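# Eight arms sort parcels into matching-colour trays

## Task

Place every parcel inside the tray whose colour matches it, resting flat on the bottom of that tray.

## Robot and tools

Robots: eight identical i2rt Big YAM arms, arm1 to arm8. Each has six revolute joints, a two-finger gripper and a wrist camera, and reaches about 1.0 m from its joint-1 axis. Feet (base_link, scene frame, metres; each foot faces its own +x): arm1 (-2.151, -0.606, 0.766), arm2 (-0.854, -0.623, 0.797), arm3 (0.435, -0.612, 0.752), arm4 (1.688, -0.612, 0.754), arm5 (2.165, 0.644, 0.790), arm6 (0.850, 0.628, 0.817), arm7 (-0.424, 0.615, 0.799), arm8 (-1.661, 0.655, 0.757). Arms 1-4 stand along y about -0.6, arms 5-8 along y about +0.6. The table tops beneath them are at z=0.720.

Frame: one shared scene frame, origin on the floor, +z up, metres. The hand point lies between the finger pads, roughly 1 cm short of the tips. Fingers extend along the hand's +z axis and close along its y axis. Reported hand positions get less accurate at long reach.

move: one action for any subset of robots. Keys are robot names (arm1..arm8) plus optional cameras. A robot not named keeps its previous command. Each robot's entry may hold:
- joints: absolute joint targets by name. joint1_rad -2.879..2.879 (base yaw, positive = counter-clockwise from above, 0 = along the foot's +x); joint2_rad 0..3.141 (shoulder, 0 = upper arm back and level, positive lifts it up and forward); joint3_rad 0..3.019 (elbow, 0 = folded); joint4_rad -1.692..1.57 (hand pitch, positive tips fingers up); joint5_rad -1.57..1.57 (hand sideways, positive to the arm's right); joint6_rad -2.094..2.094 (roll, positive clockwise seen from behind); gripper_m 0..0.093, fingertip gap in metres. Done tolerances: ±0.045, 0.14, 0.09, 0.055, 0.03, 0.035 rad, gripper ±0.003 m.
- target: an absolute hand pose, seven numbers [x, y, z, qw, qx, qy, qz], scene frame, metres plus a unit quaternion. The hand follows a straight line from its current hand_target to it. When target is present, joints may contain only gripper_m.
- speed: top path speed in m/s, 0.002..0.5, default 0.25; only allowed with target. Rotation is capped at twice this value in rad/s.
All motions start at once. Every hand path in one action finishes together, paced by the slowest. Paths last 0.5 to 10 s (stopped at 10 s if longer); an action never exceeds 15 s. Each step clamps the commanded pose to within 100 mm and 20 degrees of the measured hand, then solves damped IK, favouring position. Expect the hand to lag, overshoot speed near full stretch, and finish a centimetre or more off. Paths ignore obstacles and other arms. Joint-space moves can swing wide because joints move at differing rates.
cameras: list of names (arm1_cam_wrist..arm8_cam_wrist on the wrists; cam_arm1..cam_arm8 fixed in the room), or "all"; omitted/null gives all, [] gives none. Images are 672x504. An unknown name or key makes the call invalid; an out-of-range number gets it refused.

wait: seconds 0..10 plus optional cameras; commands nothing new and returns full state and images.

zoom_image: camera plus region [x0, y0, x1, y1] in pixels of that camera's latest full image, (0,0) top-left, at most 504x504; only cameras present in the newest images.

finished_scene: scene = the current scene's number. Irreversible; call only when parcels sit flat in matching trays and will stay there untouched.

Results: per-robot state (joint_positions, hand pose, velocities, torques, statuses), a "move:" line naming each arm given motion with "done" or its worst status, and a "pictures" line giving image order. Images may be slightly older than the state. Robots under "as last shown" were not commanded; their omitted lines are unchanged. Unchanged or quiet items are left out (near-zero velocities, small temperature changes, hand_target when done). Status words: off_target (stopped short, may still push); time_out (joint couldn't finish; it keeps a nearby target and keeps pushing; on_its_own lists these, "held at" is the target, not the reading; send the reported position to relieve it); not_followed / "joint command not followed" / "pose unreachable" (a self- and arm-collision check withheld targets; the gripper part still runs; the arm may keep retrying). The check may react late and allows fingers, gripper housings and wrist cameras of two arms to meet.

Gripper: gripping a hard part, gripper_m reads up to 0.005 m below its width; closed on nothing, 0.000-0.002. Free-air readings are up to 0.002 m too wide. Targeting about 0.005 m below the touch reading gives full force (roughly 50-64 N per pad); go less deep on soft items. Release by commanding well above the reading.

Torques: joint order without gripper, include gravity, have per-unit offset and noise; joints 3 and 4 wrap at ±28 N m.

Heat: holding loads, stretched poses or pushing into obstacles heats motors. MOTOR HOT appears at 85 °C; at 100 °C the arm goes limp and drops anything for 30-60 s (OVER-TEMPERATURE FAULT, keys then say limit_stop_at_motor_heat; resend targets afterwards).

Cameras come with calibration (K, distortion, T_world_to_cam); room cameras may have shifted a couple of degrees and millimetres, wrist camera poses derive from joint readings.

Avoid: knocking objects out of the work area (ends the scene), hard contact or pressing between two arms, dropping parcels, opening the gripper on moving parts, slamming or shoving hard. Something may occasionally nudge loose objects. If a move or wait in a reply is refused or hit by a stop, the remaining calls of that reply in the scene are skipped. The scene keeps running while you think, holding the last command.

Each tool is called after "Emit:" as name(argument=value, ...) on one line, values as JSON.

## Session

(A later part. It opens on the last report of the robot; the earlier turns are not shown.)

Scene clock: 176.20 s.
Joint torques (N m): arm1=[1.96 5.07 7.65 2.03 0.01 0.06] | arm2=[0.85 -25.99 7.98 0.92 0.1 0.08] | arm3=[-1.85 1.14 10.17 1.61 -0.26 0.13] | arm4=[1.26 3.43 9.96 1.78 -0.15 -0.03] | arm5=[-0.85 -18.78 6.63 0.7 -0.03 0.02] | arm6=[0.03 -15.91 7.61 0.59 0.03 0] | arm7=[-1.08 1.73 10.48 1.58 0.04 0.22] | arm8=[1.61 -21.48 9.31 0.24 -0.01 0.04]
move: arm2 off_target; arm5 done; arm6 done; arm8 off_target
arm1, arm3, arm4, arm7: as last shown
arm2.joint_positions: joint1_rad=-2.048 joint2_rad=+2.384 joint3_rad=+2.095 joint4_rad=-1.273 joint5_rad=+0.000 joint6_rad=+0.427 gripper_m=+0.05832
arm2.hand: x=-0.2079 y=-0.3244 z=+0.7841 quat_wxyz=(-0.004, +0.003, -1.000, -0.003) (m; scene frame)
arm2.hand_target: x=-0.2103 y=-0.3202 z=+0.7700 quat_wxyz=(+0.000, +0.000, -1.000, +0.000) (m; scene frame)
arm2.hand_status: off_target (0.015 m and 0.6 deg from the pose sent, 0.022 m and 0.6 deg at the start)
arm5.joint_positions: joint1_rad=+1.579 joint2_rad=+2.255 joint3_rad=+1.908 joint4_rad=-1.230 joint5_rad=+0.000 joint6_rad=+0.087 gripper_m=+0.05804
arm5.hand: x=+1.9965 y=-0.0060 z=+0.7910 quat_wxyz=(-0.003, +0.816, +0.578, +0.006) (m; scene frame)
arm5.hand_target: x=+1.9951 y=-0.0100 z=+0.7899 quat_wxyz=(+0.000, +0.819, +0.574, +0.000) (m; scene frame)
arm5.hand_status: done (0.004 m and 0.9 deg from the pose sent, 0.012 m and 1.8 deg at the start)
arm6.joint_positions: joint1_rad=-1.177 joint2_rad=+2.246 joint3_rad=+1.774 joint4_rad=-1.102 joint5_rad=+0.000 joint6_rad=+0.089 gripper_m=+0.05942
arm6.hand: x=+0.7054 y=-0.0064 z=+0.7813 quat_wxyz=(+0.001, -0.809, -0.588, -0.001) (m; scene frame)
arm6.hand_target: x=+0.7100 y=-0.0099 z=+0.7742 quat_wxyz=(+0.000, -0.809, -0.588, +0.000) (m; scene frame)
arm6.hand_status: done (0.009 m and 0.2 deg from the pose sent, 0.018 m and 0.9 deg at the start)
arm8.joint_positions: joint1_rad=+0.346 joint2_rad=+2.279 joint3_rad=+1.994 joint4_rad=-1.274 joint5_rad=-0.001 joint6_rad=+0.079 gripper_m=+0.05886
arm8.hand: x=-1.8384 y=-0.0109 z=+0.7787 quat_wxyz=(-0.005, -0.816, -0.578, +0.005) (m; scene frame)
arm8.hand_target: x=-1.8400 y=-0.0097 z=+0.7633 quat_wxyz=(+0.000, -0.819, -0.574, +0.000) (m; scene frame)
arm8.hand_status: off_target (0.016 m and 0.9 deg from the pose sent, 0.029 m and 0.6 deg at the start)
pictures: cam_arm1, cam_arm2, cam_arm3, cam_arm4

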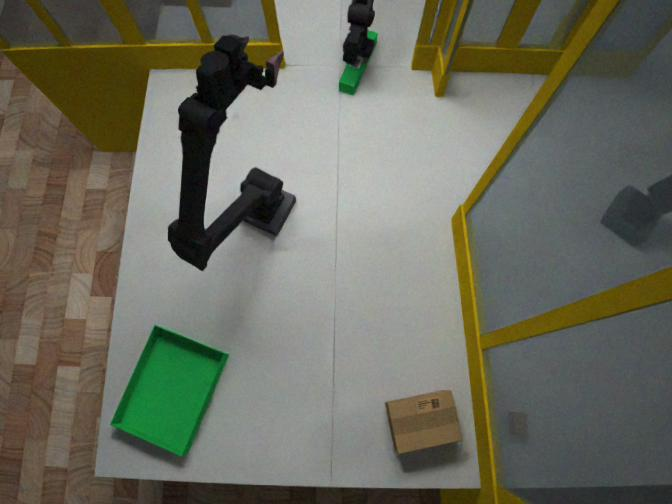

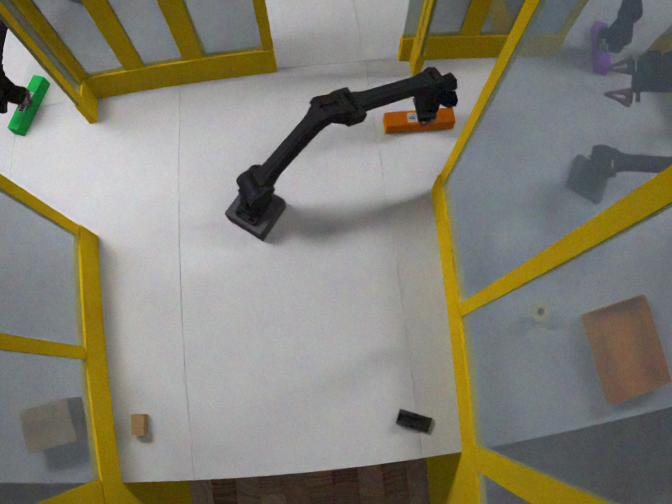

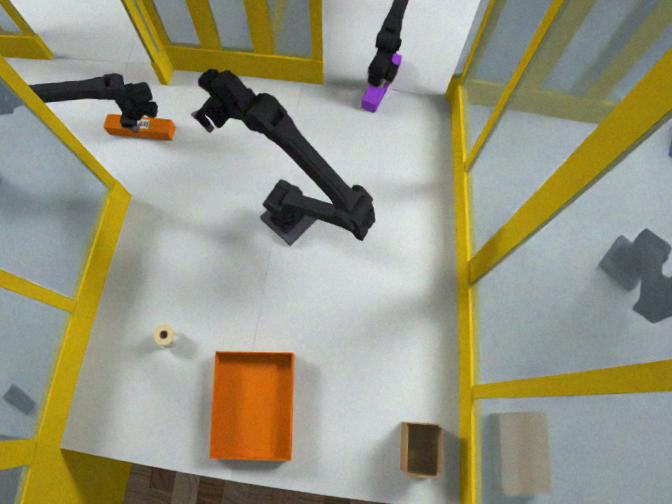

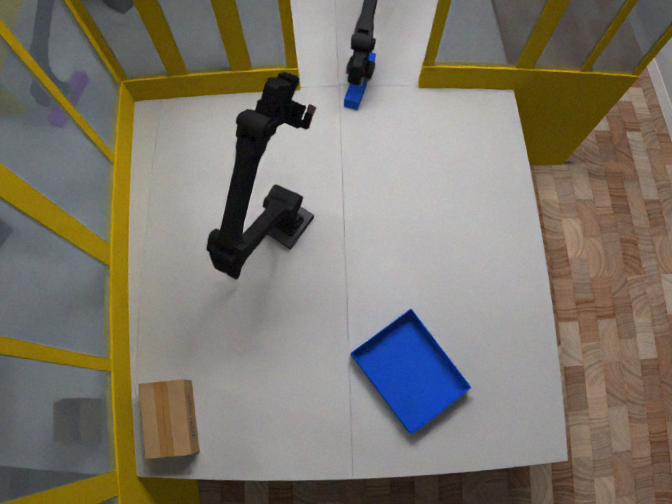

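Emit:
move(arm2={"target":[-0.21,-0.32,0.760,0,0,1,0],"speed":0.04}, arm5={"joints":{"gripper_m":0.09}}, arm6={"joints":{"gripper_m":0.09}}, arm8={"joints":{"gripper_m":0.09}}, cameras=[])

Emit:
move(arm2={"joints":{"gripper_m":0.09}}, arm5={"target":[1.995,-0.01,0.91,0,0.819,0.5736,0],"speed":0.25}, arm6={"target":[0.71,-0.01,0.91,0,0.809,0.588,0],"speed":0.25}, arm8={"target":[-1.84,-0.01,0.9,0,0.819,0.5736,0],"speed":0.25}, cameras=["arm5_cam_wrist","arm6_cam_wrist","arm8_cam_wrist"])

Emit:
move(arm2={"target":[-0.21,-0.32,0.9,0,0,1,0],"speed":0.25}, arm5={"target":[2.073,0.291,1.06,0,0.788,0.616,0],"speed":0.35}, arm6={"target":[0.769,0.275,1.06,0,0.781,0.625,0],"speed":0.35}, arm8={"target":[-1.7545,0.305,1.06,0,0.795,0.606,0],"speed":0.35}, cameras=["arm2_cam_wrist"])

Emit:
move(arm2={"target":[-0.53,-0.47,1.06,0,0.208,0.978,0],"speed":0.35}, arm4={"target":[1.995,-0.01,0.9,0,-0.5736,0.819,0],"speed":0.35}, arm1={"target":[-1.838,-0.012,0.9,0,-0.5736,0.819,0],"speed":0.35}, cameras=["arm1_cam_wrist","arm4_cam_wrist"])

Emit:
move(arm3={"target":[-0.208,-0.322,0.91,0,1,0,0],"speed":0.35}, cameras=["arm3_cam_wrist"])

Scene clock: 197.23 s.
Joint torques (N m): arm1=[2.2 5.3 7.6 1.94 0 0.08] | arm2=[0.79 -25.41 7.71 1.16 0.1 0.07] | arm3=[-1.79 1.32 10.15 1.61 -0.26 0.12] | arm4=[1.26 3.43 9.95 1.78 -0.15 -0.04] | arm5=[-0.97 -19.14 6.72 0.76 -0.03 0.03] | arm6=[0.09 -15.97 7.61 0.58 0.03 -0.01] | arm7=[-0.97 1.61 10.48 1.62 0.04 0.21] | arm8=[1.67 -21.25 9.31 0.34 -0.02 0.04]
move: arm2 off_target; arm5 done; arm6 done; arm8 done
arm1, arm3, arm4, arm7: as last shown
arm2.joint_positions: joint1_rad=-2.048 joint2_rad=+2.387 joint3_rad=+2.090 joint4_rad=-1.260 joint5_rad=+0.000 joint6_rad=+0.427 gripper_m=+0.05832
arm2.hand: x=-0.2071 y=-0.3240 z=+0.7803 quat_wxyz=(-0.006, +0.003, -1.000, -0.003) (m; scene frame)
arm2.hand_target: x=-0.2106 y=-0.3203 z=+0.7601 quat_wxyz=(+0.000, +0.000, -1.000, +0.000) (m; scene frame)
arm2.hand_status: off_target (0.021 m and 0.9 deg from the pose sent, 0.025 m and 0.7 deg at the start)
arm5.joint_positions: joint1_rad=+1.579 joint2_rad=+2.255 joint3_rad=+1.908 joint4_rad=-1.230 joint5_rad=+0.000 joint6_rad=+0.087 gripper_m=+0.08988
arm5.joint_status: all done
arm5.hand: x=+1.9965 y=-0.0061 z=+0.7910 quat_wxyz=(-0.003, +0.816, +0.578, +0.006) (m; scene frame)
arm6.joint_positions: joint1_rad=-1.177 joint2_rad=+2.246 joint3_rad=+1.774 joint4_rad=-1.102 joint5_rad=+0.000 joint6_rad=+0.089 gripper_m=+0.08989
arm6.joint_status: all done
arm6.hand: x=+0.7054 y=-0.0064 z=+0.7813 quat_wxyz=(+0.001, -0.809, -0.588, -0.001) (m; scene frame)
arm8.joint_positions: joint1_rad=+0.346 joint2_rad=+2.279 joint3_rad=+1.994 joint4_rad=-1.274 joint5_rad=-0.001 joint6_rad=+0.080 gripper_m=+0.08993
arm8.joint_status: all done
arm8.hand: x=-1.8384 y=-0.0109 z=+0.7787 quat_wxyz=(-0.005, -0.816, -0.577, +0.004) (m; scene frame)
pictures: none

Scene clock: 198.70 s.
Joint torques (N m): arm1=[2.08 5.25 7.71 2 0 0.06] | arm2=[0.85 -25.64 7.71 0.95 0.1 0.07] | arm3=[-1.73 1.2 10.18 1.62 -0.26 0.13] | arm4=[1.26 3.43 9.98 1.78 -0.15 -0.03] | arm5=[-0.62 -18.67 9.74 0.02 -0.04 0.04] | arm6=[0.09 -16.91 11.84 -0.21 0.01 -0.01] | arm7=[-1.03 1.73 10.44 1.58 0.04 0.21] | arm8=[1.67 -20.95 14.48 -0.58 -0.01 0.03]
move: arm2 done; arm5 off_target; arm6 off_target; arm8 off_target
arm1, arm3, arm4, arm7: as last shown
arm2.joint_positions: joint1_rad=-2.048 joint2_rad=+2.389 joint3_rad=+2.090 joint4_rad=-1.254 joint5_rad=+0.000 joint6_rad=+0.427 gripper_m=+0.08992
arm2.joint_status: all done
arm2.hand: x=-0.2061 y=-0.3236 z=+0.7790 quat_wxyz=(-0.008, +0.003, -1.000, -0.004) (m; scene frame)
arm5.joint_positions: joint1_rad=+1.579 joint2_rad=+2.165 joint3_rad=+2.038 joint4_rad=-1.462 joint5_rad=+0.000 joint6_rad=+0.087 gripper_m=+0.08988
arm5.hand: x=+1.9979 y=+0.0001 z=+0.8977 quat_wxyz=(-0.007, +0.816, +0.577, +0.010) (m; scene frame)
arm5.hand_target: x=+1.9952 y=-0.0095 z=+0.9100 quat_wxyz=(+0.000, +0.819, +0.574, +0.000) (m; scene frame)
arm5.hand_status: off_target (0.016 m and 1.5 deg from the pose sent, 0.119 m and 0.9 deg at the start)
arm6.joint_positions: joint1_rad=-1.177 joint2_rad=+2.130 joint3_rad=+1.870 joint4_rad=-1.355 joint5_rad=+0.000 joint6_rad=+0.089 gripper_m=+0.08989
arm6.hand: x=+0.7082 y=+0.0057 z=+0.8886 quat_wxyz=(+0.015, -0.808, -0.588, -0.017) (m; scene frame)
arm6.hand_target: x=+0.7103 y=-0.0090 z=+0.9103 quat_wxyz=(+0.000, -0.809, -0.588, +0.000) (m; scene frame)
arm6.hand_status: off_target (0.027 m and 2.5 deg from the pose sent, 0.129 m and 0.2 deg at the start; pose on its path clipped on 4 of 44 steps)
arm8.joint_positions: joint1_rad=+0.346 joint2_rad=+2.210 joint3_rad=+2.172 joint4_rad=-1.556 joint5_rad=-0.001 joint6_rad=+0.080 gripper_m=+0.08993
arm8.hand: x=-1.8355 y=+0.0001 z=+0.8918 quat_wxyz=(+0.007, -0.816, -0.577, -0.009) (m; scene frame)
arm8.hand_target: x=-1.8399 y=-0.0093 z=+0.9001 quat_wxyz=(+0.000, -0.819, -0.574, +0.000) (m; scene frame)
arm8.hand_status: off_target (0.014 m and 1.4 deg from the pose sent, 0.121 m and 0.9 deg at the start)
pictures: arm5_cam_wrist, arm6_cam_wrist, arm8_cam_wrist
camera_calibration:
arm5_cam_wrist: T_world_to_cam=[[-0.939138, 0.34349, 0.00596859, 1.87197], [0.280289, 0.756064, 0.591444, -1.08336], [0.198642, 0.55712, -0.806324, 0.451037], [0, 0, 0, 1]]
arm6_cam_wrist: T_world_to_cam=[[-0.953602, 0.300883, 0.0106318, 0.662725], [0.244444, 0.753147, 0.610751, -0.714309], [0.175757, 0.585012, -0.791751, 0.700037], [0, 0, 0, 1]]
arm8_cam_wrist: T_world_to_cam=[[-0.94087, 0.338623, -0.00992976, -1.71712], [0.262854, 0.748208, 0.609174, -0.0565732], [0.21371, 0.570543, -0.792975, 1.21997], [0, 0, 0, 1]]

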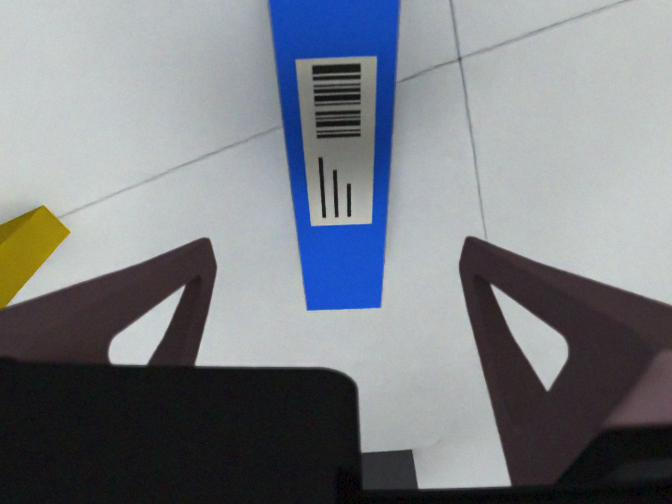

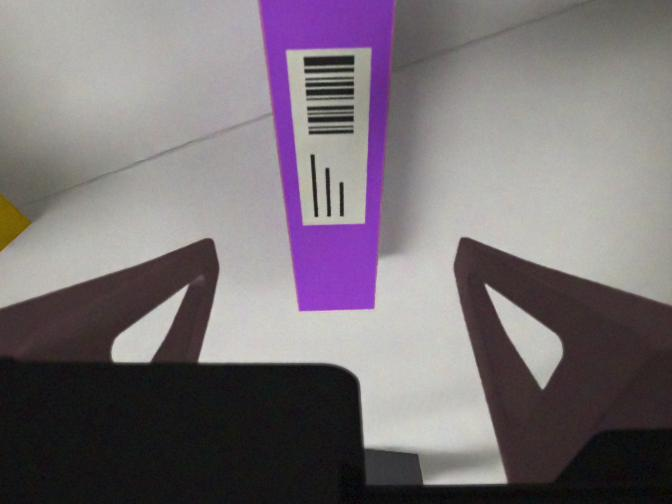

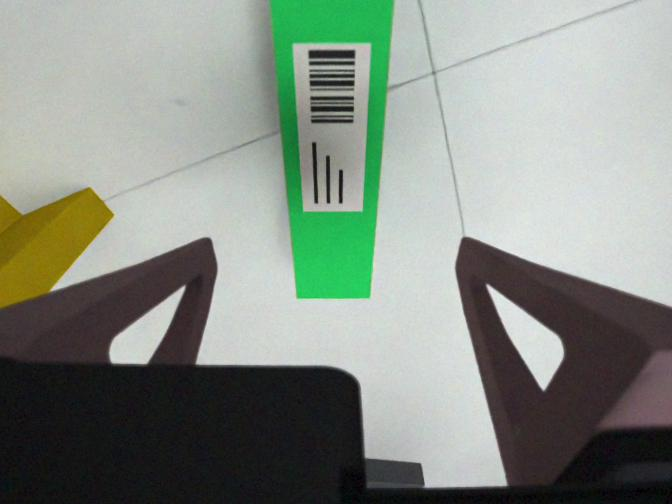

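Scene clock: 200.67 s.
Joint torques (N m): arm1=[2.32 5.71 7.68 1.98 -0.01 0.07] | arm2=[0.85 -26.93 12.01 0.13 0.08 0.08] | arm3=[-1.67 1.2 10.14 1.61 -0.26 0.13] | arm4=[1.32 3.49 9.96 1.78 -0.15 -0.03] | arm5=[-0.67 -6.77 7.1 0.01 -0.1 -0.16] | arm6=[-0.67 -7.24 8.57 -0.14 0.02 -0.18] | arm7=[-1.2 1.67 10.41 1.65 0.03 0.21] | arm8=[1.85 -8.06 9.48 -0.43 -0.02 -0.1]
move: arm2 off_target; arm5 done; arm6 done; arm8 done
arm1, arm3, arm4, arm7: as last shown
arm2.joint_positions: joint1_rad=-2.048 joint2_rad=+2.313 joint3_rad=+2.236 joint4_rad=-1.525 joint5_rad=+0.000 joint6_rad=+0.427 gripper_m=+0.08992
arm2.hand: x=-0.2179 y=-0.3291 z=+0.8856 quat_wxyz=(+0.015, +0.003, -1.000, +0.006) (m; scene frame)
arm2.hand_target: x=-0.2107 y=-0.3203 z=+0.9001 quat_wxyz=(+0.000, +0.000, -1.000, +0.000) (m; scene frame)
arm2.hand_status: off_target (0.019 m and 1.9 deg from the pose sent, 0.121 m and 1.1 deg at the start)
arm5.joint_positions: joint1_rad=+1.579 joint2_rad=+1.278 joint3_rad=+1.292 joint4_rad=-1.566 joint5_rad=+0.001 joint6_rad=+0.004 gripper_m=+0.08988
arm5.hand: x=+2.0721 y=+0.2900 z=+1.0600 quat_wxyz=(+0.004, +0.792, +0.611, -0.004) (m; scene frame)
arm5.hand_target: x=+2.0731 y=+0.2910 z=+1.0600 quat_wxyz=(+0.000, +0.788, +0.616, +0.000) (m; scene frame)
arm5.hand_status: done (0.001 m and 1.0 deg from the pose sent, 0.341 m and 5.7 deg at the start)
arm6.joint_positions: joint1_rad=-1.177 joint2_rad=+1.296 joint3_rad=+1.221 joint4_rad=-1.498 joint5_rad=+0.000 joint6_rad=+0.005 gripper_m=+0.08989
arm6.hand: x=+0.7690 y=+0.2726 z=+1.0559 quat_wxyz=(+0.001, -0.783, -0.622, -0.001) (m; scene frame)
arm6.hand_target: x=+0.7690 y=+0.2751 z=+1.0600 quat_wxyz=(+0.000, -0.781, -0.625, +0.000) (m; scene frame)
arm6.hand_status: done (0.005 m and 0.5 deg from the pose sent, 0.325 m and 5.9 deg at the start)
arm8.joint_positions: joint1_rad=+0.346 joint2_rad=+1.285 joint3_rad=+1.387 joint4_rad=-1.653 joint5_rad=-0.001 joint6_rad=+0.017 gripper_m=+0.08993
arm8.hand: x=-1.7551 y=+0.3027 z=+1.0640 quat_wxyz=(-0.007, -0.798, -0.603, +0.008) (m; scene frame)
arm8.hand_target: x=-1.7546 y=+0.3049 z=+1.0601 quat_wxyz=(+0.000, -0.795, -0.606, +0.000) (m; scene frame)
arm8.hand_status: done (0.005 m and 1.3 deg from the pose sent, 0.358 m and 4.3 deg at the start)
pictures: arm2_cam_wrist
camera_calibration:
arm2_cam_wrist: T_world_to_cam=[[0.0016218, -0.999696, 0.0246037, -0.35166], [-0.794422, 0.0136554, 0.607213, -0.701954], [-0.607364, -0.0205305, -0.794158, 0.684772], [0, 0, 0, 1]]

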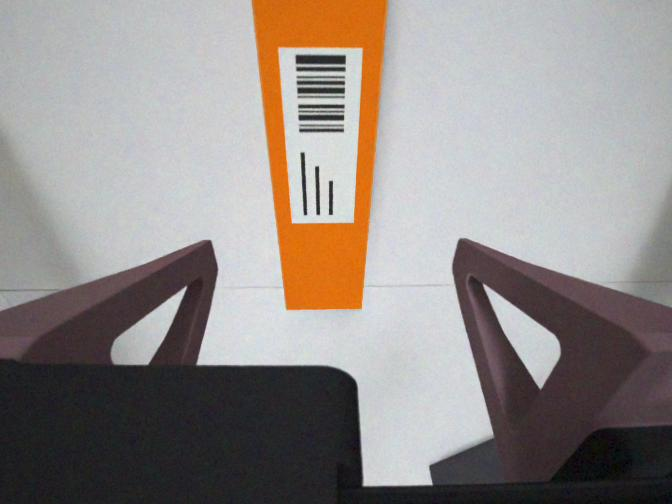

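Scene clock: 203.93 s.
Joint torques (N m): arm1=[2.26 -18.84 12.33 -0.14 0.14 -0.07] | arm2=[0.85 -10.4 8.23 0.16 0.12 0.08] | arm3=[-1.79 1.14 10.21 1.62 -0.26 0.12] | arm4=[0.97 -16.79 14.64 -0.28 0.01 -0.03] | arm5=[-0.32 -6.95 7.09 -0.2 -0.1 -0.13] | arm6=[-0.67 -7.24 8.55 -0.13 0.02 -0.18] | arm7=[-1.08 1.67 10.44 1.61 0.05 0.22] | arm8=[1.85 -8.23 9.5 -0.53 -0.02 -0.11]
move: arm1 off_target; arm2 done; arm4 off_target
arm1.joint_positions: joint1_rad=+1.495 joint2_rad=+2.135 joint3_rad=+2.040 joint4_rad=-1.486 joint5_rad=-0.011 joint6_rad=-0.131 gripper_m=+0.09397
arm1.hand: x=-1.8371 y=-0.0255 z=+0.8932 quat_wxyz=(+0.009, +0.566, -0.825, +0.003) (m; scene frame)
arm1.hand_target: x=-1.8384 y=-0.0125 z=+0.9000 quat_wxyz=(+0.000, +0.574, -0.819, +0.000) (m; scene frame)
arm1.hand_status: off_target (0.015 m and 1.5 deg from the pose sent, 0.709 m and 80.9 deg at the start)
arm2.joint_positions: joint1_rad=-2.046 joint2_rad=+1.273 joint3_rad=+1.267 joint4_rad=-1.550 joint5_rad=+0.000 joint6_rad=+0.849 gripper_m=+0.08992
arm2.hand: x=-0.5262 y=-0.4712 z=+1.0618 quat_wxyz=(-0.006, -0.205, -0.979, -0.005) (m; scene frame)
arm2.hand_target: x=-0.5299 y=-0.4701 z=+1.0601 quat_wxyz=(+0.000, -0.208, -0.978, +0.000) (m; scene frame)
arm2.hand_status: done (0.004 m and 0.9 deg from the pose sent, 0.384 m and 24.4 deg at the start)
arm3, arm5, arm6, arm7, arm8: as last shown
arm4.joint_positions: joint1_rad=+0.140 joint2_rad=+2.122 joint3_rad=+2.080 joint4_rad=-1.525 joint5_rad=+0.004 joint6_rad=-0.111 gripper_m=+0.09397
arm4.hand: x=+1.9946 y=-0.0240 z=+0.9001 quat_wxyz=(+0.005, +0.566, -0.824, +0.001) (m; scene frame)
arm4.hand_target: x=+1.9947 y=-0.0106 z=+0.9001 quat_wxyz=(-0.001, +0.574, -0.819, +0.000) (m; scene frame)
arm4.hand_status: off_target (0.014 m and 1.2 deg from the pose sent, 0.614 m and 50.6 deg at the start)
arm5.joint_positions: joint1_rad=+1.579 joint2_rad=+1.278 joint3_rad=+1.292 joint4_rad=-1.566 joint5_rad=+0.001 joint6_rad=+0.003 gripper_m=+0.08988
arm5.hand: x=+2.0721 y=+0.2901 z=+1.0600 quat_wxyz=(+0.004, +0.791, +0.611, -0.004) (m; scene frame)
pictures: arm1_cam_wrist, arm4_cam_wrist
camera_calibration:
arm1_cam_wrist: T_world_to_cam=[[0.926944, -0.375075, -0.00968987, 1.70301], [-0.297897, -0.751419, 0.58875, -1.08764], [-0.228106, -0.542852, -0.808257, 0.415659], [0, 0, 0, 1]]
arm4_cam_wrist: T_world_to_cam=[[0.93825, -0.345857, 0.0083868, -1.88989], [-0.284254, -0.756859, 0.588527, 0.0238472], [-0.197199, -0.55457, -0.808434, 1.23258], [0, 0, 0, 1]]

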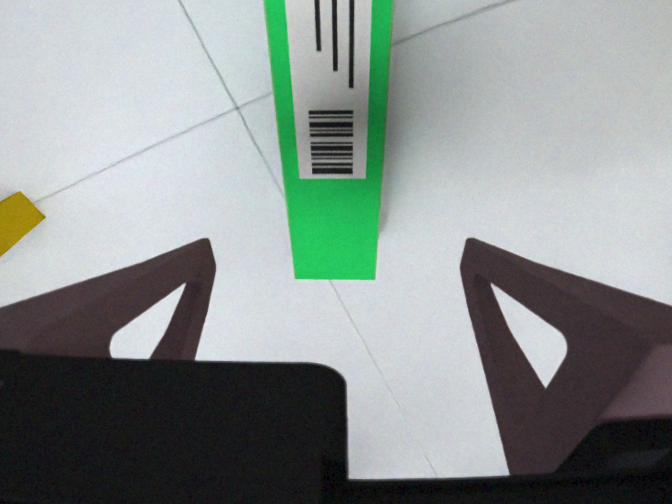

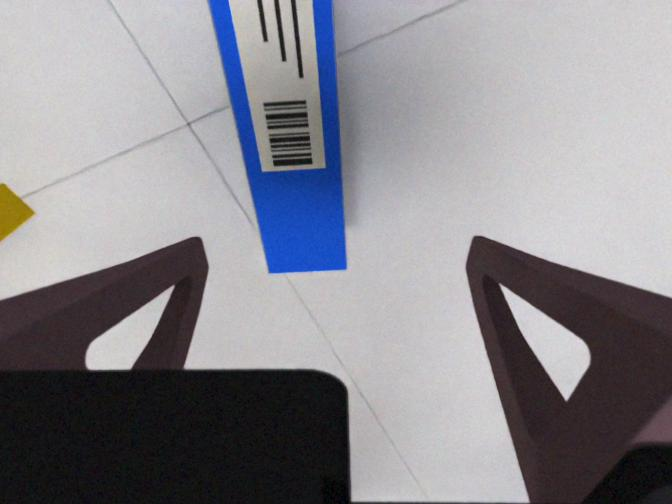

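Scene clock: 207.30 s.
Joint torques (N m): arm1=[1.96 -19.31 12.3 -0.23 0.17 -0.06] | arm2=[0.91 -10.4 8.23 0.16 0.13 0.08] | arm3=[0.32 -24.23 14.23 -0.24 0 -0.22] | arm4=[0.97 -16.85 14.65 -0.23 0.01 -0.03] | arm5=[-0.15 -6.89 7.21 -0.13 -0.11 -0.15] | arm6=[-0.67 -7.3 8.55 -0.13 0.03 -0.18] | arm7=[-1.14 1.44 10.43 1.55 0.04 0.22] | arm8=[1.73 -8.12 9.5 -0.49 -0.02 -0.11]
move: arm3 off_target
arm1, arm2, arm4, arm5, arm6, arm7, arm8: as last shown
arm1.joint_positions: joint1_rad=+1.495 joint2_rad=+2.135 joint3_rad=+2.040 joint4_rad=-1.486 joint5_rad=-0.011 joint6_rad=-0.132 gripper_m=+0.09397
arm3.joint_positions: joint1_rad=+0.171 joint2_rad=+2.279 joint3_rad=+2.328 joint4_rad=-1.649 joint5_rad=-0.012 joint6_rad=-0.410 gripper_m=+0.09396
arm3.hand: x=-0.1942 y=-0.3186 z=+0.8970 quat_wxyz=(+0.008, +1.000, -0.015, +0.013) (m; scene frame)
arm3.hand_target: x=-0.2071 y=-0.3225 z=+0.9099 quat_wxyz=(+0.000, +1.000, +0.000, -0.001) (m; scene frame)
arm3.hand_status: off_target (0.019 m and 2.5 deg from the pose sent, 0.615 m and 63.7 deg at the start)
pictures: arm3_cam_wrist
camera_calibration:
arm3_cam_wrist: T_world_to_cam=[[0.0351182, 0.999363, -0.00639843, 0.329855], [0.796722, -0.024131, 0.603864, -0.38874], [0.603325, -0.0263044, -0.797062, 0.947768], [0, 0, 0, 1]]

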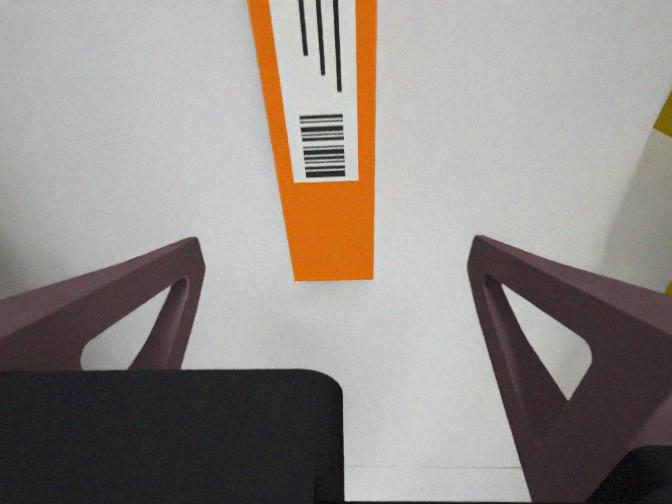

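Emit:
move(arm1={"target":[-1.834,-0.002,0.777,0,-0.5736,0.819,0],"speed":0.2}, arm4={"target":[1.986,0.004,0.762,0,-0.5948,0.8039,0],"speed":0.2}, arm3={"target":[-0.222,-0.322,0.79,0,0.9997,0.026,0],"speed":0.2}, cameras=["arm1_cam_wrist","arm4_cam_wrist","arm3_cam_wrist"])

Scene clock: 235.67 s.
Joint torques (N m): arm1=[1.96 -20.31 8.55 0.65 0.17 -0.03] | arm2=[0.91 -10.34 8.23 0.14 0.13 0.08] | arm3=[0.32 -26.23 9.77 0.58 -0.01 -0.2] | arm4=[1.08 -16.67 10.26 1.24 0.15 0.02] | arm5=[-0.32 -6.77 7.15 -0.16 -0.11 -0.14] | arm6=[-0.67 -7.24 8.58 -0.16 0.03 -0.17] | arm7=[-1.2 1.55 10.45 1.59 0.04 0.21] | arm8=[1.9 -8.12 9.51 -0.53 -0.03 -0.11]
Heat: arm1: hottest joint3_rad 38 °C; arm2: hottest joint3_rad 38 °C; arm3: hottest joint3_rad 35 °C; arm4: hottest joint3_rad 52 °C; arm5: hottest joint3_rad 38 °C; arm6: hottest joint3_rad 36 °C; arm7: hottest joint3_rad 46 °C; arm8: hottest joint2_rad 36 °C.
move: arm1 off_target; arm3 off_target; arm4 off_target
arm1.joint_positions: joint1_rad=+1.497 joint2_rad=+2.252 joint3_rad=+1.952 joint4_rad=-1.267 joint5_rad=-0.011 joint6_rad=-0.132 gripper_m=+0.09397
arm1.hand: x=-1.8284 y=-0.0087 z=+0.7841 quat_wxyz=(+0.002, +0.567, -0.824, -0.001) (m; scene frame)
arm1.hand_target: x=-1.8342 y=-0.0021 z=+0.7771 quat_wxyz=(+0.000, +0.574, -0.819, +0.000) (m; scene frame)
arm1.hand_status: off_target (0.011 m and 1.0 deg from the pose sent, 0.119 m and 1.5 deg at the start)
arm2, arm5, arm6, arm8: as last shown
arm3.joint_positions: joint1_rad=+0.180 joint2_rad=+2.369 joint3_rad=+2.199 joint4_rad=-1.424 joint5_rad=-0.012 joint6_rad=-0.452 gripper_m=+0.09396
arm3.hand: x=-0.2117 y=-0.3163 z=+0.7855 quat_wxyz=(+0.007, +1.000, +0.011, +0.011) (m; scene frame)
arm3.hand_target: x=-0.2218 y=-0.3223 z=+0.7901 quat_wxyz=(+0.000, +1.000, +0.026, +0.000) (m; scene frame)
arm3.hand_status: off_target (0.013 m and 2.3 deg from the pose sent, 0.111 m and 5.0 deg at the start)
arm4.joint_positions: joint1_rad=+0.157 joint2_rad=+2.218 joint3_rad=+1.948 joint4_rad=-1.273 joint5_rad=+0.000 joint6_rad=-0.150 gripper_m=+0.09397
arm4.hand: x=+1.9914 y=-0.0032 z=+0.7884 quat_wxyz=(-0.005, +0.589, -0.808, -0.006) (m; scene frame)
arm4.hand_target: x=+1.9855 y=+0.0028 z=+0.7624 quat_wxyz=(+0.000, +0.595, -0.804, +0.000) (m; scene frame)
arm4.hand_status: off_target (0.028 m and 1.2 deg from the pose sent, 0.141 m and 4.1 deg at the start)
arm7.joint_positions: joint1_rad=-1.031 joint2_rad=+0.535 joint3_rad=+1.368 joint4_rad=-1.177 joint5_rad=-0.003 joint6_rad=-0.010 gripper_m=+0.09397
arm7.hand: x=-0.4452 y=+0.3952 z=+1.3802 quat_wxyz=(-0.384, -0.603, -0.553, +0.427) (m; scene frame)
pictures: arm1_cam_wrist, arm3_cam_wrist, arm4_cam_wrist
camera_calibration:
arm1_cam_wrist: T_world_to_cam=[[0.927906, -0.372729, -0.00799446, 1.70066], [-0.300213, -0.75975, 0.576759, -1.00299], [-0.221049, -0.532778, -0.816875, 0.358319], [0, 0, 0, 1]]
arm3_cam_wrist: T_world_to_cam=[[-0.0164319, 0.999852, -0.0051169, 0.315706], [0.800417, 0.016221, 0.599224, -0.29022], [0.599218, 0.00575076, -0.800565, 0.881554], [0, 0, 0, 1]]
arm4_cam_wrist: T_world_to_cam=[[0.955954, -0.29341, 0.00792776, -1.91344], [-0.245644, -0.78496, 0.568768, 0.0429964], [-0.160659, -0.545664, -0.82246, 1.09154], [0, 0, 0, 1]]

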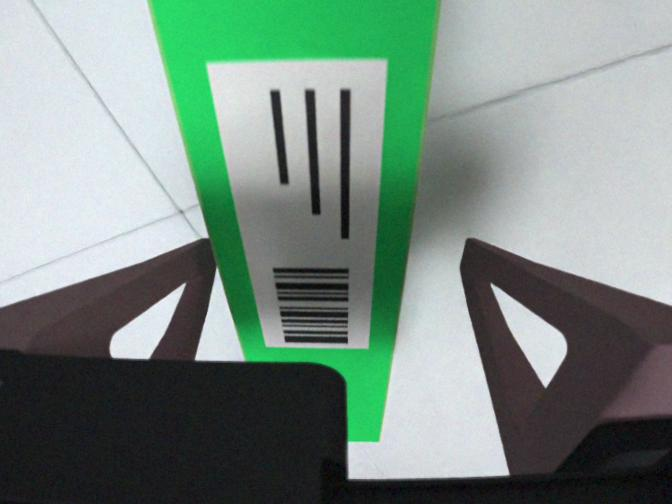

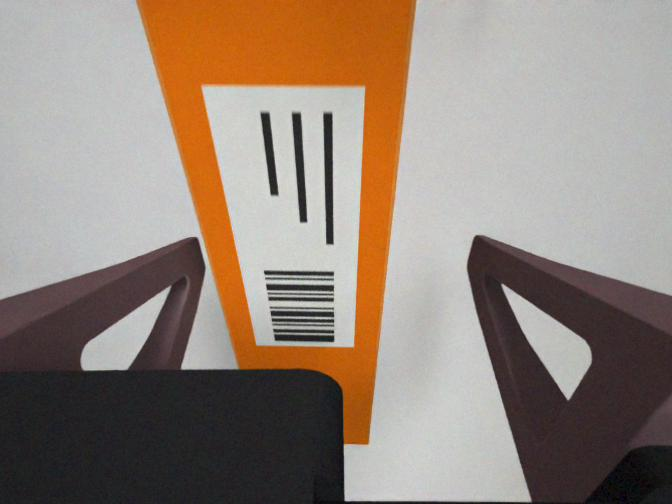

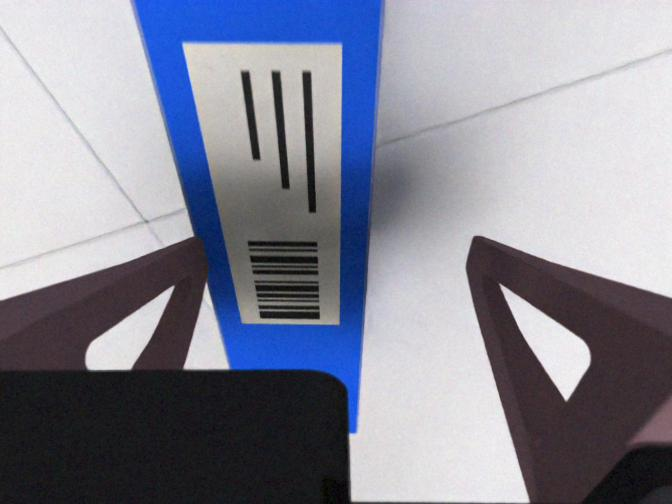

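Emit:
move(arm1={"target":[-1.842,0.001,0.777,0,-0.5736,0.819,0],"speed":0.1}, arm4={"target":[1.969,0.008,0.82,0,-0.5948,0.8039,0],"speed":0.2}, arm3={"target":[-0.222,-0.335,0.81,0,0.9997,0.026,0],"speed":0.2}, cameras=["arm4_cam_wrist","arm3_cam_wrist"])

Emit:
move(arm1={"joints":{"gripper_m":0.045}}, arm4={"target":[1.969,0.008,0.762,0,-0.5948,0.8039,0],"speed":0.15}, arm3={"target":[-0.222,-0.335,0.782,0,0.9997,0.026,0],"speed":0.15}, cameras=["arm1_cam_wrist","arm4_cam_wrist","arm3_cam_wrist"])

Scene clock: 252.30 s.
Joint torques (N m): arm1=[1.85 -20.66 8.21 0.72 0.18 0.05] | arm2=[0.91 -10.34 8.23 0.16 0.12 0.07] | arm3=[0.38 -28.45 9.62 -0.38 -0.01 -0.04] | arm4=[1.2 -20.78 14.3 -0.34 -0.02 0.12] | arm5=[-0.56 -6.07 6.99 -0.05 -0.09 -0.17] | arm6=[-0.67 -7.36 8.57 -0.13 0.02 -0.17] | arm7=[-1.14 1.55 10.45 1.57 0.04 0.21] | arm8=[2.02 -8.23 9.54 -0.53 -0.03 -0.11]
move: arm1 done; arm3 off_target; arm4 off_target
arm1.joint_positions: joint1_rad=+1.512 joint2_rad=+2.252 joint3_rad=+1.952 joint4_rad=-1.267 joint5_rad=-0.011 joint6_rad=-0.131 gripper_m=+0.09397
arm1.hand: x=-1.8373 y=-0.0039 z=+0.7840 quat_wxyz=(+0.002, +0.572, -0.820, -0.001) (m; scene frame)
arm1.hand_target: x=-1.8422 y=+0.0009 z=+0.7771 quat_wxyz=(+0.000, +0.574, -0.819, +0.000) (m; scene frame)
arm1.hand_status: done (0.010 m and 0.3 deg from the pose sent, 0.018 m and 1.0 deg at the start)
arm2, arm5, arm6, arm7, arm8: as last shown
arm3.joint_positions: joint1_rad=+0.198 joint2_rad=+2.369 joint3_rad=+2.199 joint4_rad=-1.424 joint5_rad=-0.012 joint6_rad=-0.452 gripper_m=+0.09396
arm3.hand: x=-0.2169 y=-0.3280 z=+0.7854 quat_wxyz=(+0.007, +1.000, +0.020, +0.011) (m; scene frame)
arm3.hand_target: x=-0.2218 y=-0.3350 z=+0.8096 quat_wxyz=(+0.000, +1.000, +0.026, +0.000) (m; scene frame)
arm3.hand_status: off_target (0.026 m and 1.7 deg from the pose sent, 0.033 m and 2.3 deg at the start)
arm4.joint_positions: joint1_rad=+0.187 joint2_rad=+2.216 joint3_rad=+1.948 joint4_rad=-1.349 joint5_rad=+0.005 joint6_rad=-0.135 gripper_m=+0.09397
arm4.hand: x=+1.9657 y=-0.0113 z=+0.7900 quat_wxyz=(+0.027, +0.595, -0.803, +0.013) (m; scene frame)
arm4.hand_target: x=+1.9684 y=+0.0065 z=+0.8202 quat_wxyz=(+0.000, +0.595, -0.804, +0.000) (m; scene frame)
arm4.hand_status: off_target (0.036 m and 3.4 deg from the pose sent, 0.040 m and 1.2 deg at the start)
pictures: arm3_cam_wrist, arm4_cam_wrist
camera_calibration:
arm3_cam_wrist: T_world_to_cam=[[-0.0343539, 0.999396, -0.00522067, 0.323307], [0.799934, 0.0306281, 0.599306, -0.281257], [0.599104, 0.0164123, -0.800503, 0.88808], [0, 0, 0, 1]]
arm4_cam_wrist: T_world_to_cam=[[0.960598, -0.277939, 0.000753286, -1.89456], [-0.216735, -0.747365, 0.628069, -0.0738693], [-0.174002, -0.603486, -0.778157, 1.07479], [0, 0, 0, 1]]

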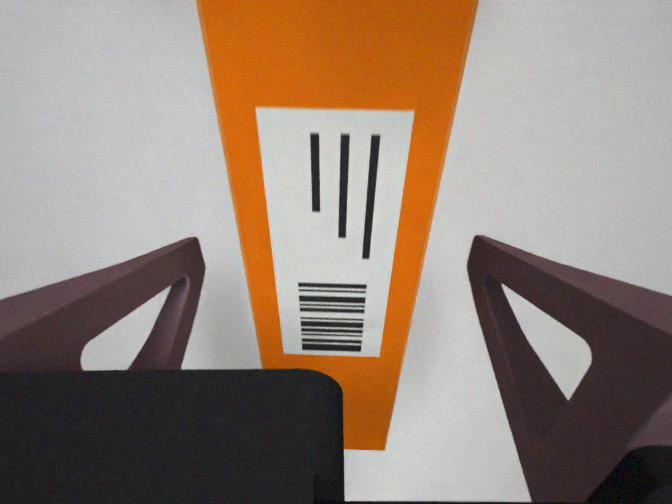

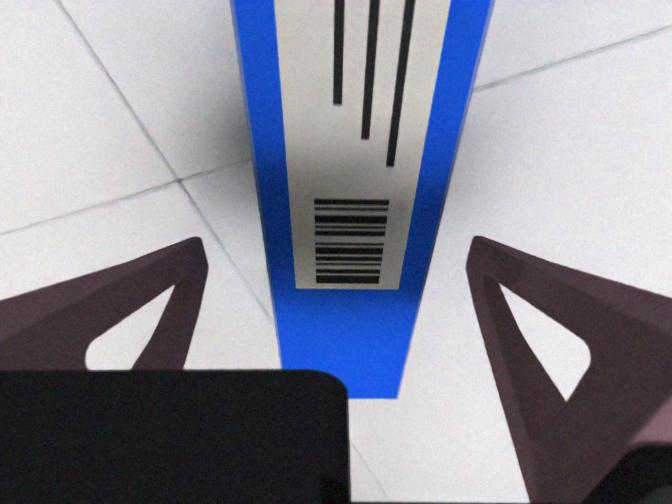

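Scene clock: 253.37 s.
Joint torques (N m): arm1=[1.73 -20.48 8.13 0.69 0.16 0.09] | arm2=[0.85 -10.34 8.23 0.16 0.12 0.07] | arm3=[0.38 -27.11 8.94 0.7 -0.01 -0.05] | arm4=[0.85 -17.73 8.92 0.84 -0.01 0.11] | arm5=[0.15 -6.95 7.05 -0.06 -0.11 -0.15] | arm6=[-0.73 -7.24 8.58 -0.13 0.02 -0.18] | arm7=[-1.03 1.61 10.43 1.62 0.04 0.2] | arm8=[1.79 -8.18 9.54 -0.47 -0.02 -0.09]
move: arm1 off_target; arm3 off_target; arm4 off_target
arm1.joint_positions: joint1_rad=+1.512 joint2_rad=+2.252 joint3_rad=+1.952 joint4_rad=-1.266 joint5_rad=-0.010 joint6_rad=-0.131 gripper_m=+0.05895
arm1.joint_status: gripper_m off_target (ended at +0.05899, target +0.04500)
arm1.hand: x=-1.8371 y=-0.0037 z=+0.7840 quat_wxyz=(+0.001, +0.572, -0.820, -0.001) (m; scene frame)
arm2, arm5, arm6, arm7, arm8: as last shown
arm3.joint_positions: joint1_rad=+0.198 joint2_rad=+2.369 joint3_rad=+2.164 joint4_rad=-1.391 joint5_rad=-0.012 joint6_rad=-0.452 gripper_m=+0.09396
arm3.hand: x=-0.2139 y=-0.3292 z=+0.7721 quat_wxyz=(+0.008, +1.000, +0.020, +0.012) (m; scene frame)
arm3.hand_target: x=-0.2218 y=-0.3351 z=+0.7820 quat_wxyz=(+0.000, +1.000, +0.026, +0.000) (m; scene frame)
arm3.hand_status: off_target (0.014 m and 1.8 deg from the pose sent, 0.009 m and 1.6 deg at the start)
arm4.joint_positions: joint1_rad=+0.187 joint2_rad=+2.216 joint3_rad=+1.948 joint4_rad=-1.255 joint5_rad=+0.005 joint6_rad=-0.135 gripper_m=+0.09397
arm4.hand: x=+1.9754 y=+0.0097 z=+0.7897 quat_wxyz=(-0.015, +0.595, -0.804, -0.009) (m; scene frame)
arm4.hand_target: x=+1.9688 y=+0.0071 z=+0.7626 quat_wxyz=(+0.000, +0.595, -0.804, +0.000) (m; scene frame)
arm4.hand_status: off_target (0.028 m and 2.0 deg from the pose sent, 0.034 m and 3.4 deg at the start)
pictures: arm1_cam_wrist, arm3_cam_wrist, arm4_cam_wrist
camera_calibration:
arm1_cam_wrist: T_world_to_cam=[[0.933086, -0.359581, -0.00722754, 1.7195], [-0.290061, -0.764264, 0.575991, -0.982565], [-0.212639, -0.535352, -0.817424, 0.374831], [0, 0, 0, 1]]
arm3_cam_wrist: T_world_to_cam=[[-0.0343142, 0.99939, -0.00654035, 0.325605], [0.798257, 0.0313447, 0.601501, -0.277536], [0.601339, 0.0154192, -0.798845, 0.874493], [0, 0, 0, 1]]
arm4_cam_wrist: T_world_to_cam=[[0.960109, -0.279216, 0.0151467, -1.90846], [-0.240709, -0.797704, 0.552927, 0.0513237], [-0.142303, -0.534516, -0.833092, 1.06902], [0, 0, 0, 1]]

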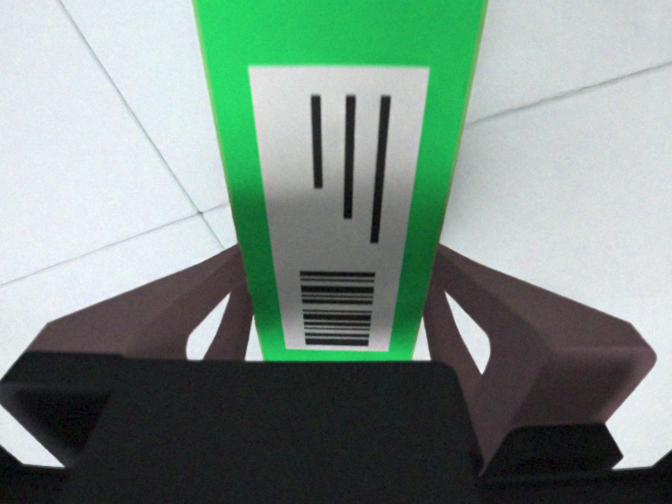

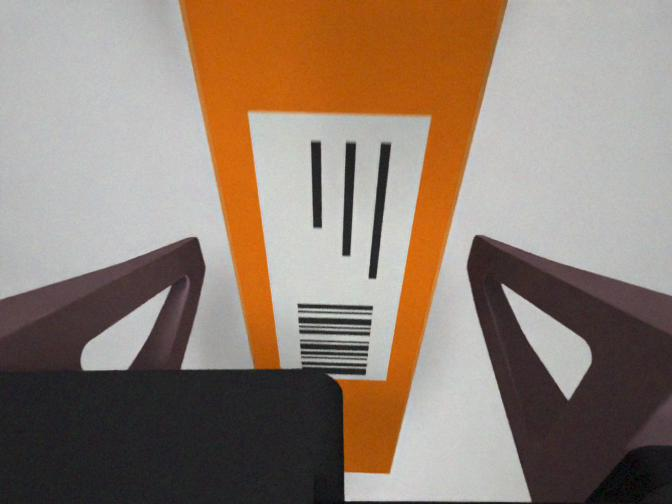

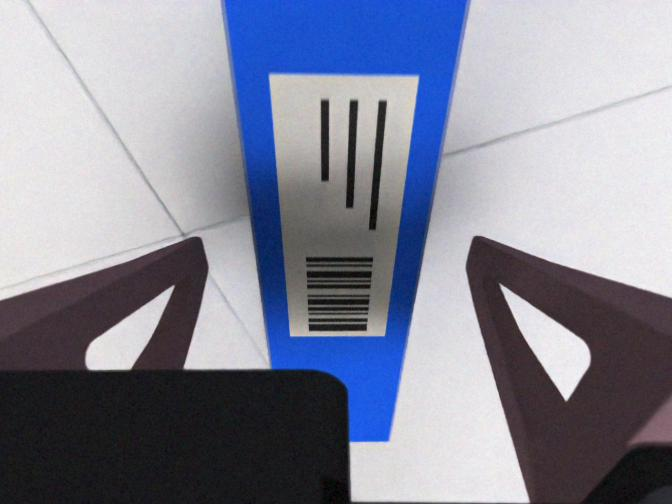

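Emit:
move(arm3={"joints":{"gripper_m":0.045}}, arm4={"target":[1.969,0.008,0.742,0,-0.5948,0.8039,0],"speed":0.08}, arm1={"target":[-1.842,0.001,0.90,0,-0.5736,0.819,0],"speed":0.25}, cameras=["arm4_cam_wrist"])

Emit:
move(arm3={"target":[-0.222,-0.333,0.91,0,0.9997,0.026,0],"speed":0.25}, arm4={"joints":{"gripper_m":0.045}}, cameras=["arm3_cam_wrist","arm4_cam_wrist"])

Scene clock: 260.87 s.
Joint torques (N m): arm1=[1.9 -19.25 12.16 -0.1 0.15 0.06] | arm2=[0.91 -10.34 8.23 0.16 0.13 0.07] | arm3=[0.32 -27.11 8.99 0.54 -0.02 -0.04] | arm4=[0.85 -17.61 9.28 0.8 -0.02 0.11] | arm5=[-0.79 -6.89 7.23 -0.09 -0.09 -0.13] | arm6=[-0.67 -7.24 8.57 -0.16 0.03 -0.17] | arm7=[-1.2 1.49 10.48 1.59 0.03 0.21] | arm8=[1.96 -8.06 9.55 -0.46 -0.03 -0.1]
Heat: arm1: hottest joint3_rad 38 °C; arm2: hottest joint3_rad 38 °C; arm3: hottest joint2_rad 37 °C; arm4: hottest joint3_rad 46 °C; arm5: hottest joint3_rad 37 °C; arm6: hottest joint3_rad 36 °C; arm7: hottest joint3_rad 46 °C; arm8: hottest joint3_rad 35 °C.
move: arm1 off_target; arm3 off_target; arm4 off_target
arm1.joint_positions: joint1_rad=+1.512 joint2_rad=+2.164 joint3_rad=+2.100 joint4_rad=-1.510 joint5_rad=-0.010 joint6_rad=-0.131 gripper_m=+0.05896
arm1.hand: x=-1.8417 y=-0.0107 z=+0.8970 quat_wxyz=(+0.006, +0.572, -0.820, +0.002) (m; scene frame)
arm1.hand_target: x=-1.8424 y=+0.0006 z=+0.9001 quat_wxyz=(-0.001, +0.574, -0.819, +0.000) (m; scene frame)
arm1.hand_status: off_target (0.012 m and 0.7 deg from the pose sent, 0.116 m and 0.3 deg at the start)
arm2, arm5, arm6, arm7, arm8: as last shown
arm3.joint_positions: joint1_rad=+0.198 joint2_rad=+2.369 joint3_rad=+2.164 joint4_rad=-1.391 joint5_rad=-0.011 joint6_rad=-0.452 gripper_m=+0.05841
arm3.joint_status: gripper_m off_target (ended at +0.05844, target +0.04500)
arm3.hand: x=-0.2139 y=-0.3291 z=+0.7721 quat_wxyz=(+0.008, +1.000, +0.020, +0.012) (m; scene frame)
arm4.joint_positions: joint1_rad=+0.187 joint2_rad=+2.241 joint3_rad=+1.925 joint4_rad=-1.216 joint5_rad=+0.005 joint6_rad=-0.135 gripper_m=+0.09397
arm4.hand: x=+1.9746 y=+0.0082 z=+0.7650 quat_wxyz=(-0.011, +0.595, -0.804, -0.007) (m; scene frame)
arm4.hand_target: x=+1.9689 y=+0.0073 z=+0.7424 quat_wxyz=(+0.000, +0.595, -0.804, +0.000) (m; scene frame)
arm4.hand_status: off_target (0.024 m and 1.4 deg from the pose sent, 0.048 m and 2.0 deg at the start)
arm8.joint_positions: joint1_rad=+0.346 joint2_rad=+1.285 joint3_rad=+1.387 joint4_rad=-1.653 joint5_rad=-0.001 joint6_rad=+0.016 gripper_m=+0.08993
pictures: arm4_cam_wrist
camera_calibration:
arm4_cam_wrist: T_world_to_cam=[[0.960177, -0.279037, 0.0141118, -1.90709], [-0.238639, -0.792803, 0.560816, 0.0534172], [-0.1453, -0.54185, -0.82782, 1.04955], [0, 0, 0, 1]]

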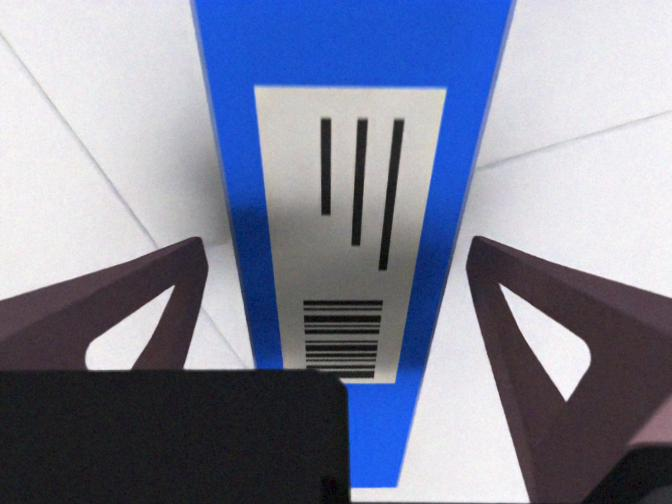

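Scene clock: 262.40 s.
Joint torques (N m): arm1=[1.85 -19.31 12.26 -0.25 0.17 0.06] | arm2=[0.85 -10.4 8.23 0.16 0.13 0.07] | arm3=[0.09 -26.87 14.5 -0.4 -0.02 -0.09] | arm4=[0.79 -17.61 9.28 0.8 -0.04 0.11] | arm5=[-0.62 -6.65 7.08 -0.14 -0.06 -0.16] | arm6=[-0.73 -7.18 8.55 -0.14 0.02 -0.17] | arm7=[-1.03 1.61 10.47 1.59 0.03 0.2] | arm8=[2.02 -8.29 9.48 -0.53 -0.05 -0.1]
move: arm3 off_target; arm4 off_target
arm1, arm2, arm5, arm6, arm7, arm8: as last shown
arm3.joint_positions: joint1_rad=+0.198 joint2_rad=+2.338 joint3_rad=+2.385 joint4_rad=-1.671 joint5_rad=-0.011 joint6_rad=-0.452 gripper_m=+0.05841
arm3.hand: x=-0.2089 y=-0.3322 z=+0.8779 quat_wxyz=(+0.014, +0.999, +0.019, +0.025) (m; scene frame)
arm3.hand_target: x=-0.2204 y=-0.3337 z=+0.9099 quat_wxyz=(-0.001, +1.000, +0.026, -0.003) (m; scene frame)
arm3.hand_status: off_target (0.035 m and 3.3 deg from the pose sent, 0.138 m and 1.8 deg at the start; pose on its path clipped on 7 of 46 steps; a joint's target at an end of its range on 17 of 46 steps)
arm4.joint_positions: joint1_rad=+0.187 joint2_rad=+2.241 joint3_rad=+1.925 joint4_rad=-1.216 joint5_rad=+0.006 joint6_rad=-0.135 gripper_m=+0.05930
arm4.joint_status: gripper_m off_target (ended at +0.05933, target +0.04500)
arm4.hand: x=+1.9747 y=+0.0082 z=+0.7650 quat_wxyz=(-0.011, +0.595, -0.804, -0.006) (m; scene frame)
pictures: arm3_cam_wrist, arm4_cam_wrist
camera_calibration:
arm3_cam_wrist: T_world_to_cam=[[-0.0338006, 0.999262, -0.0182318, 0.339783], [0.782572, 0.0378087, 0.621411, -0.363659], [0.621641, 0.00673636, -0.783273, 0.943747], [0, 0, 0, 1]]
arm4_cam_wrist: T_world_to_cam=[[0.960169, -0.279044, 0.0144889, -1.90743], [-0.238841, -0.792712, 0.560859, 0.0537738], [-0.145019, -0.54198, -0.827784, 1.04896], [0, 0, 0, 1]]

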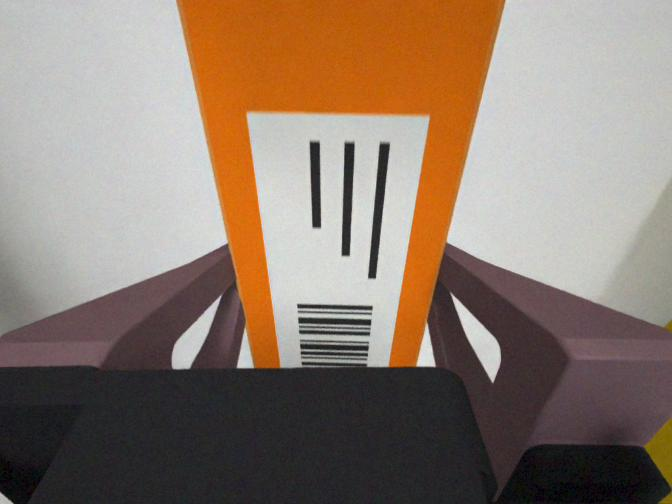

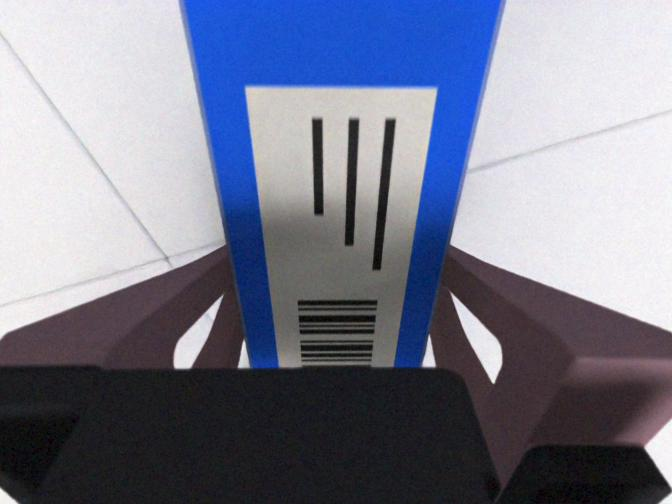

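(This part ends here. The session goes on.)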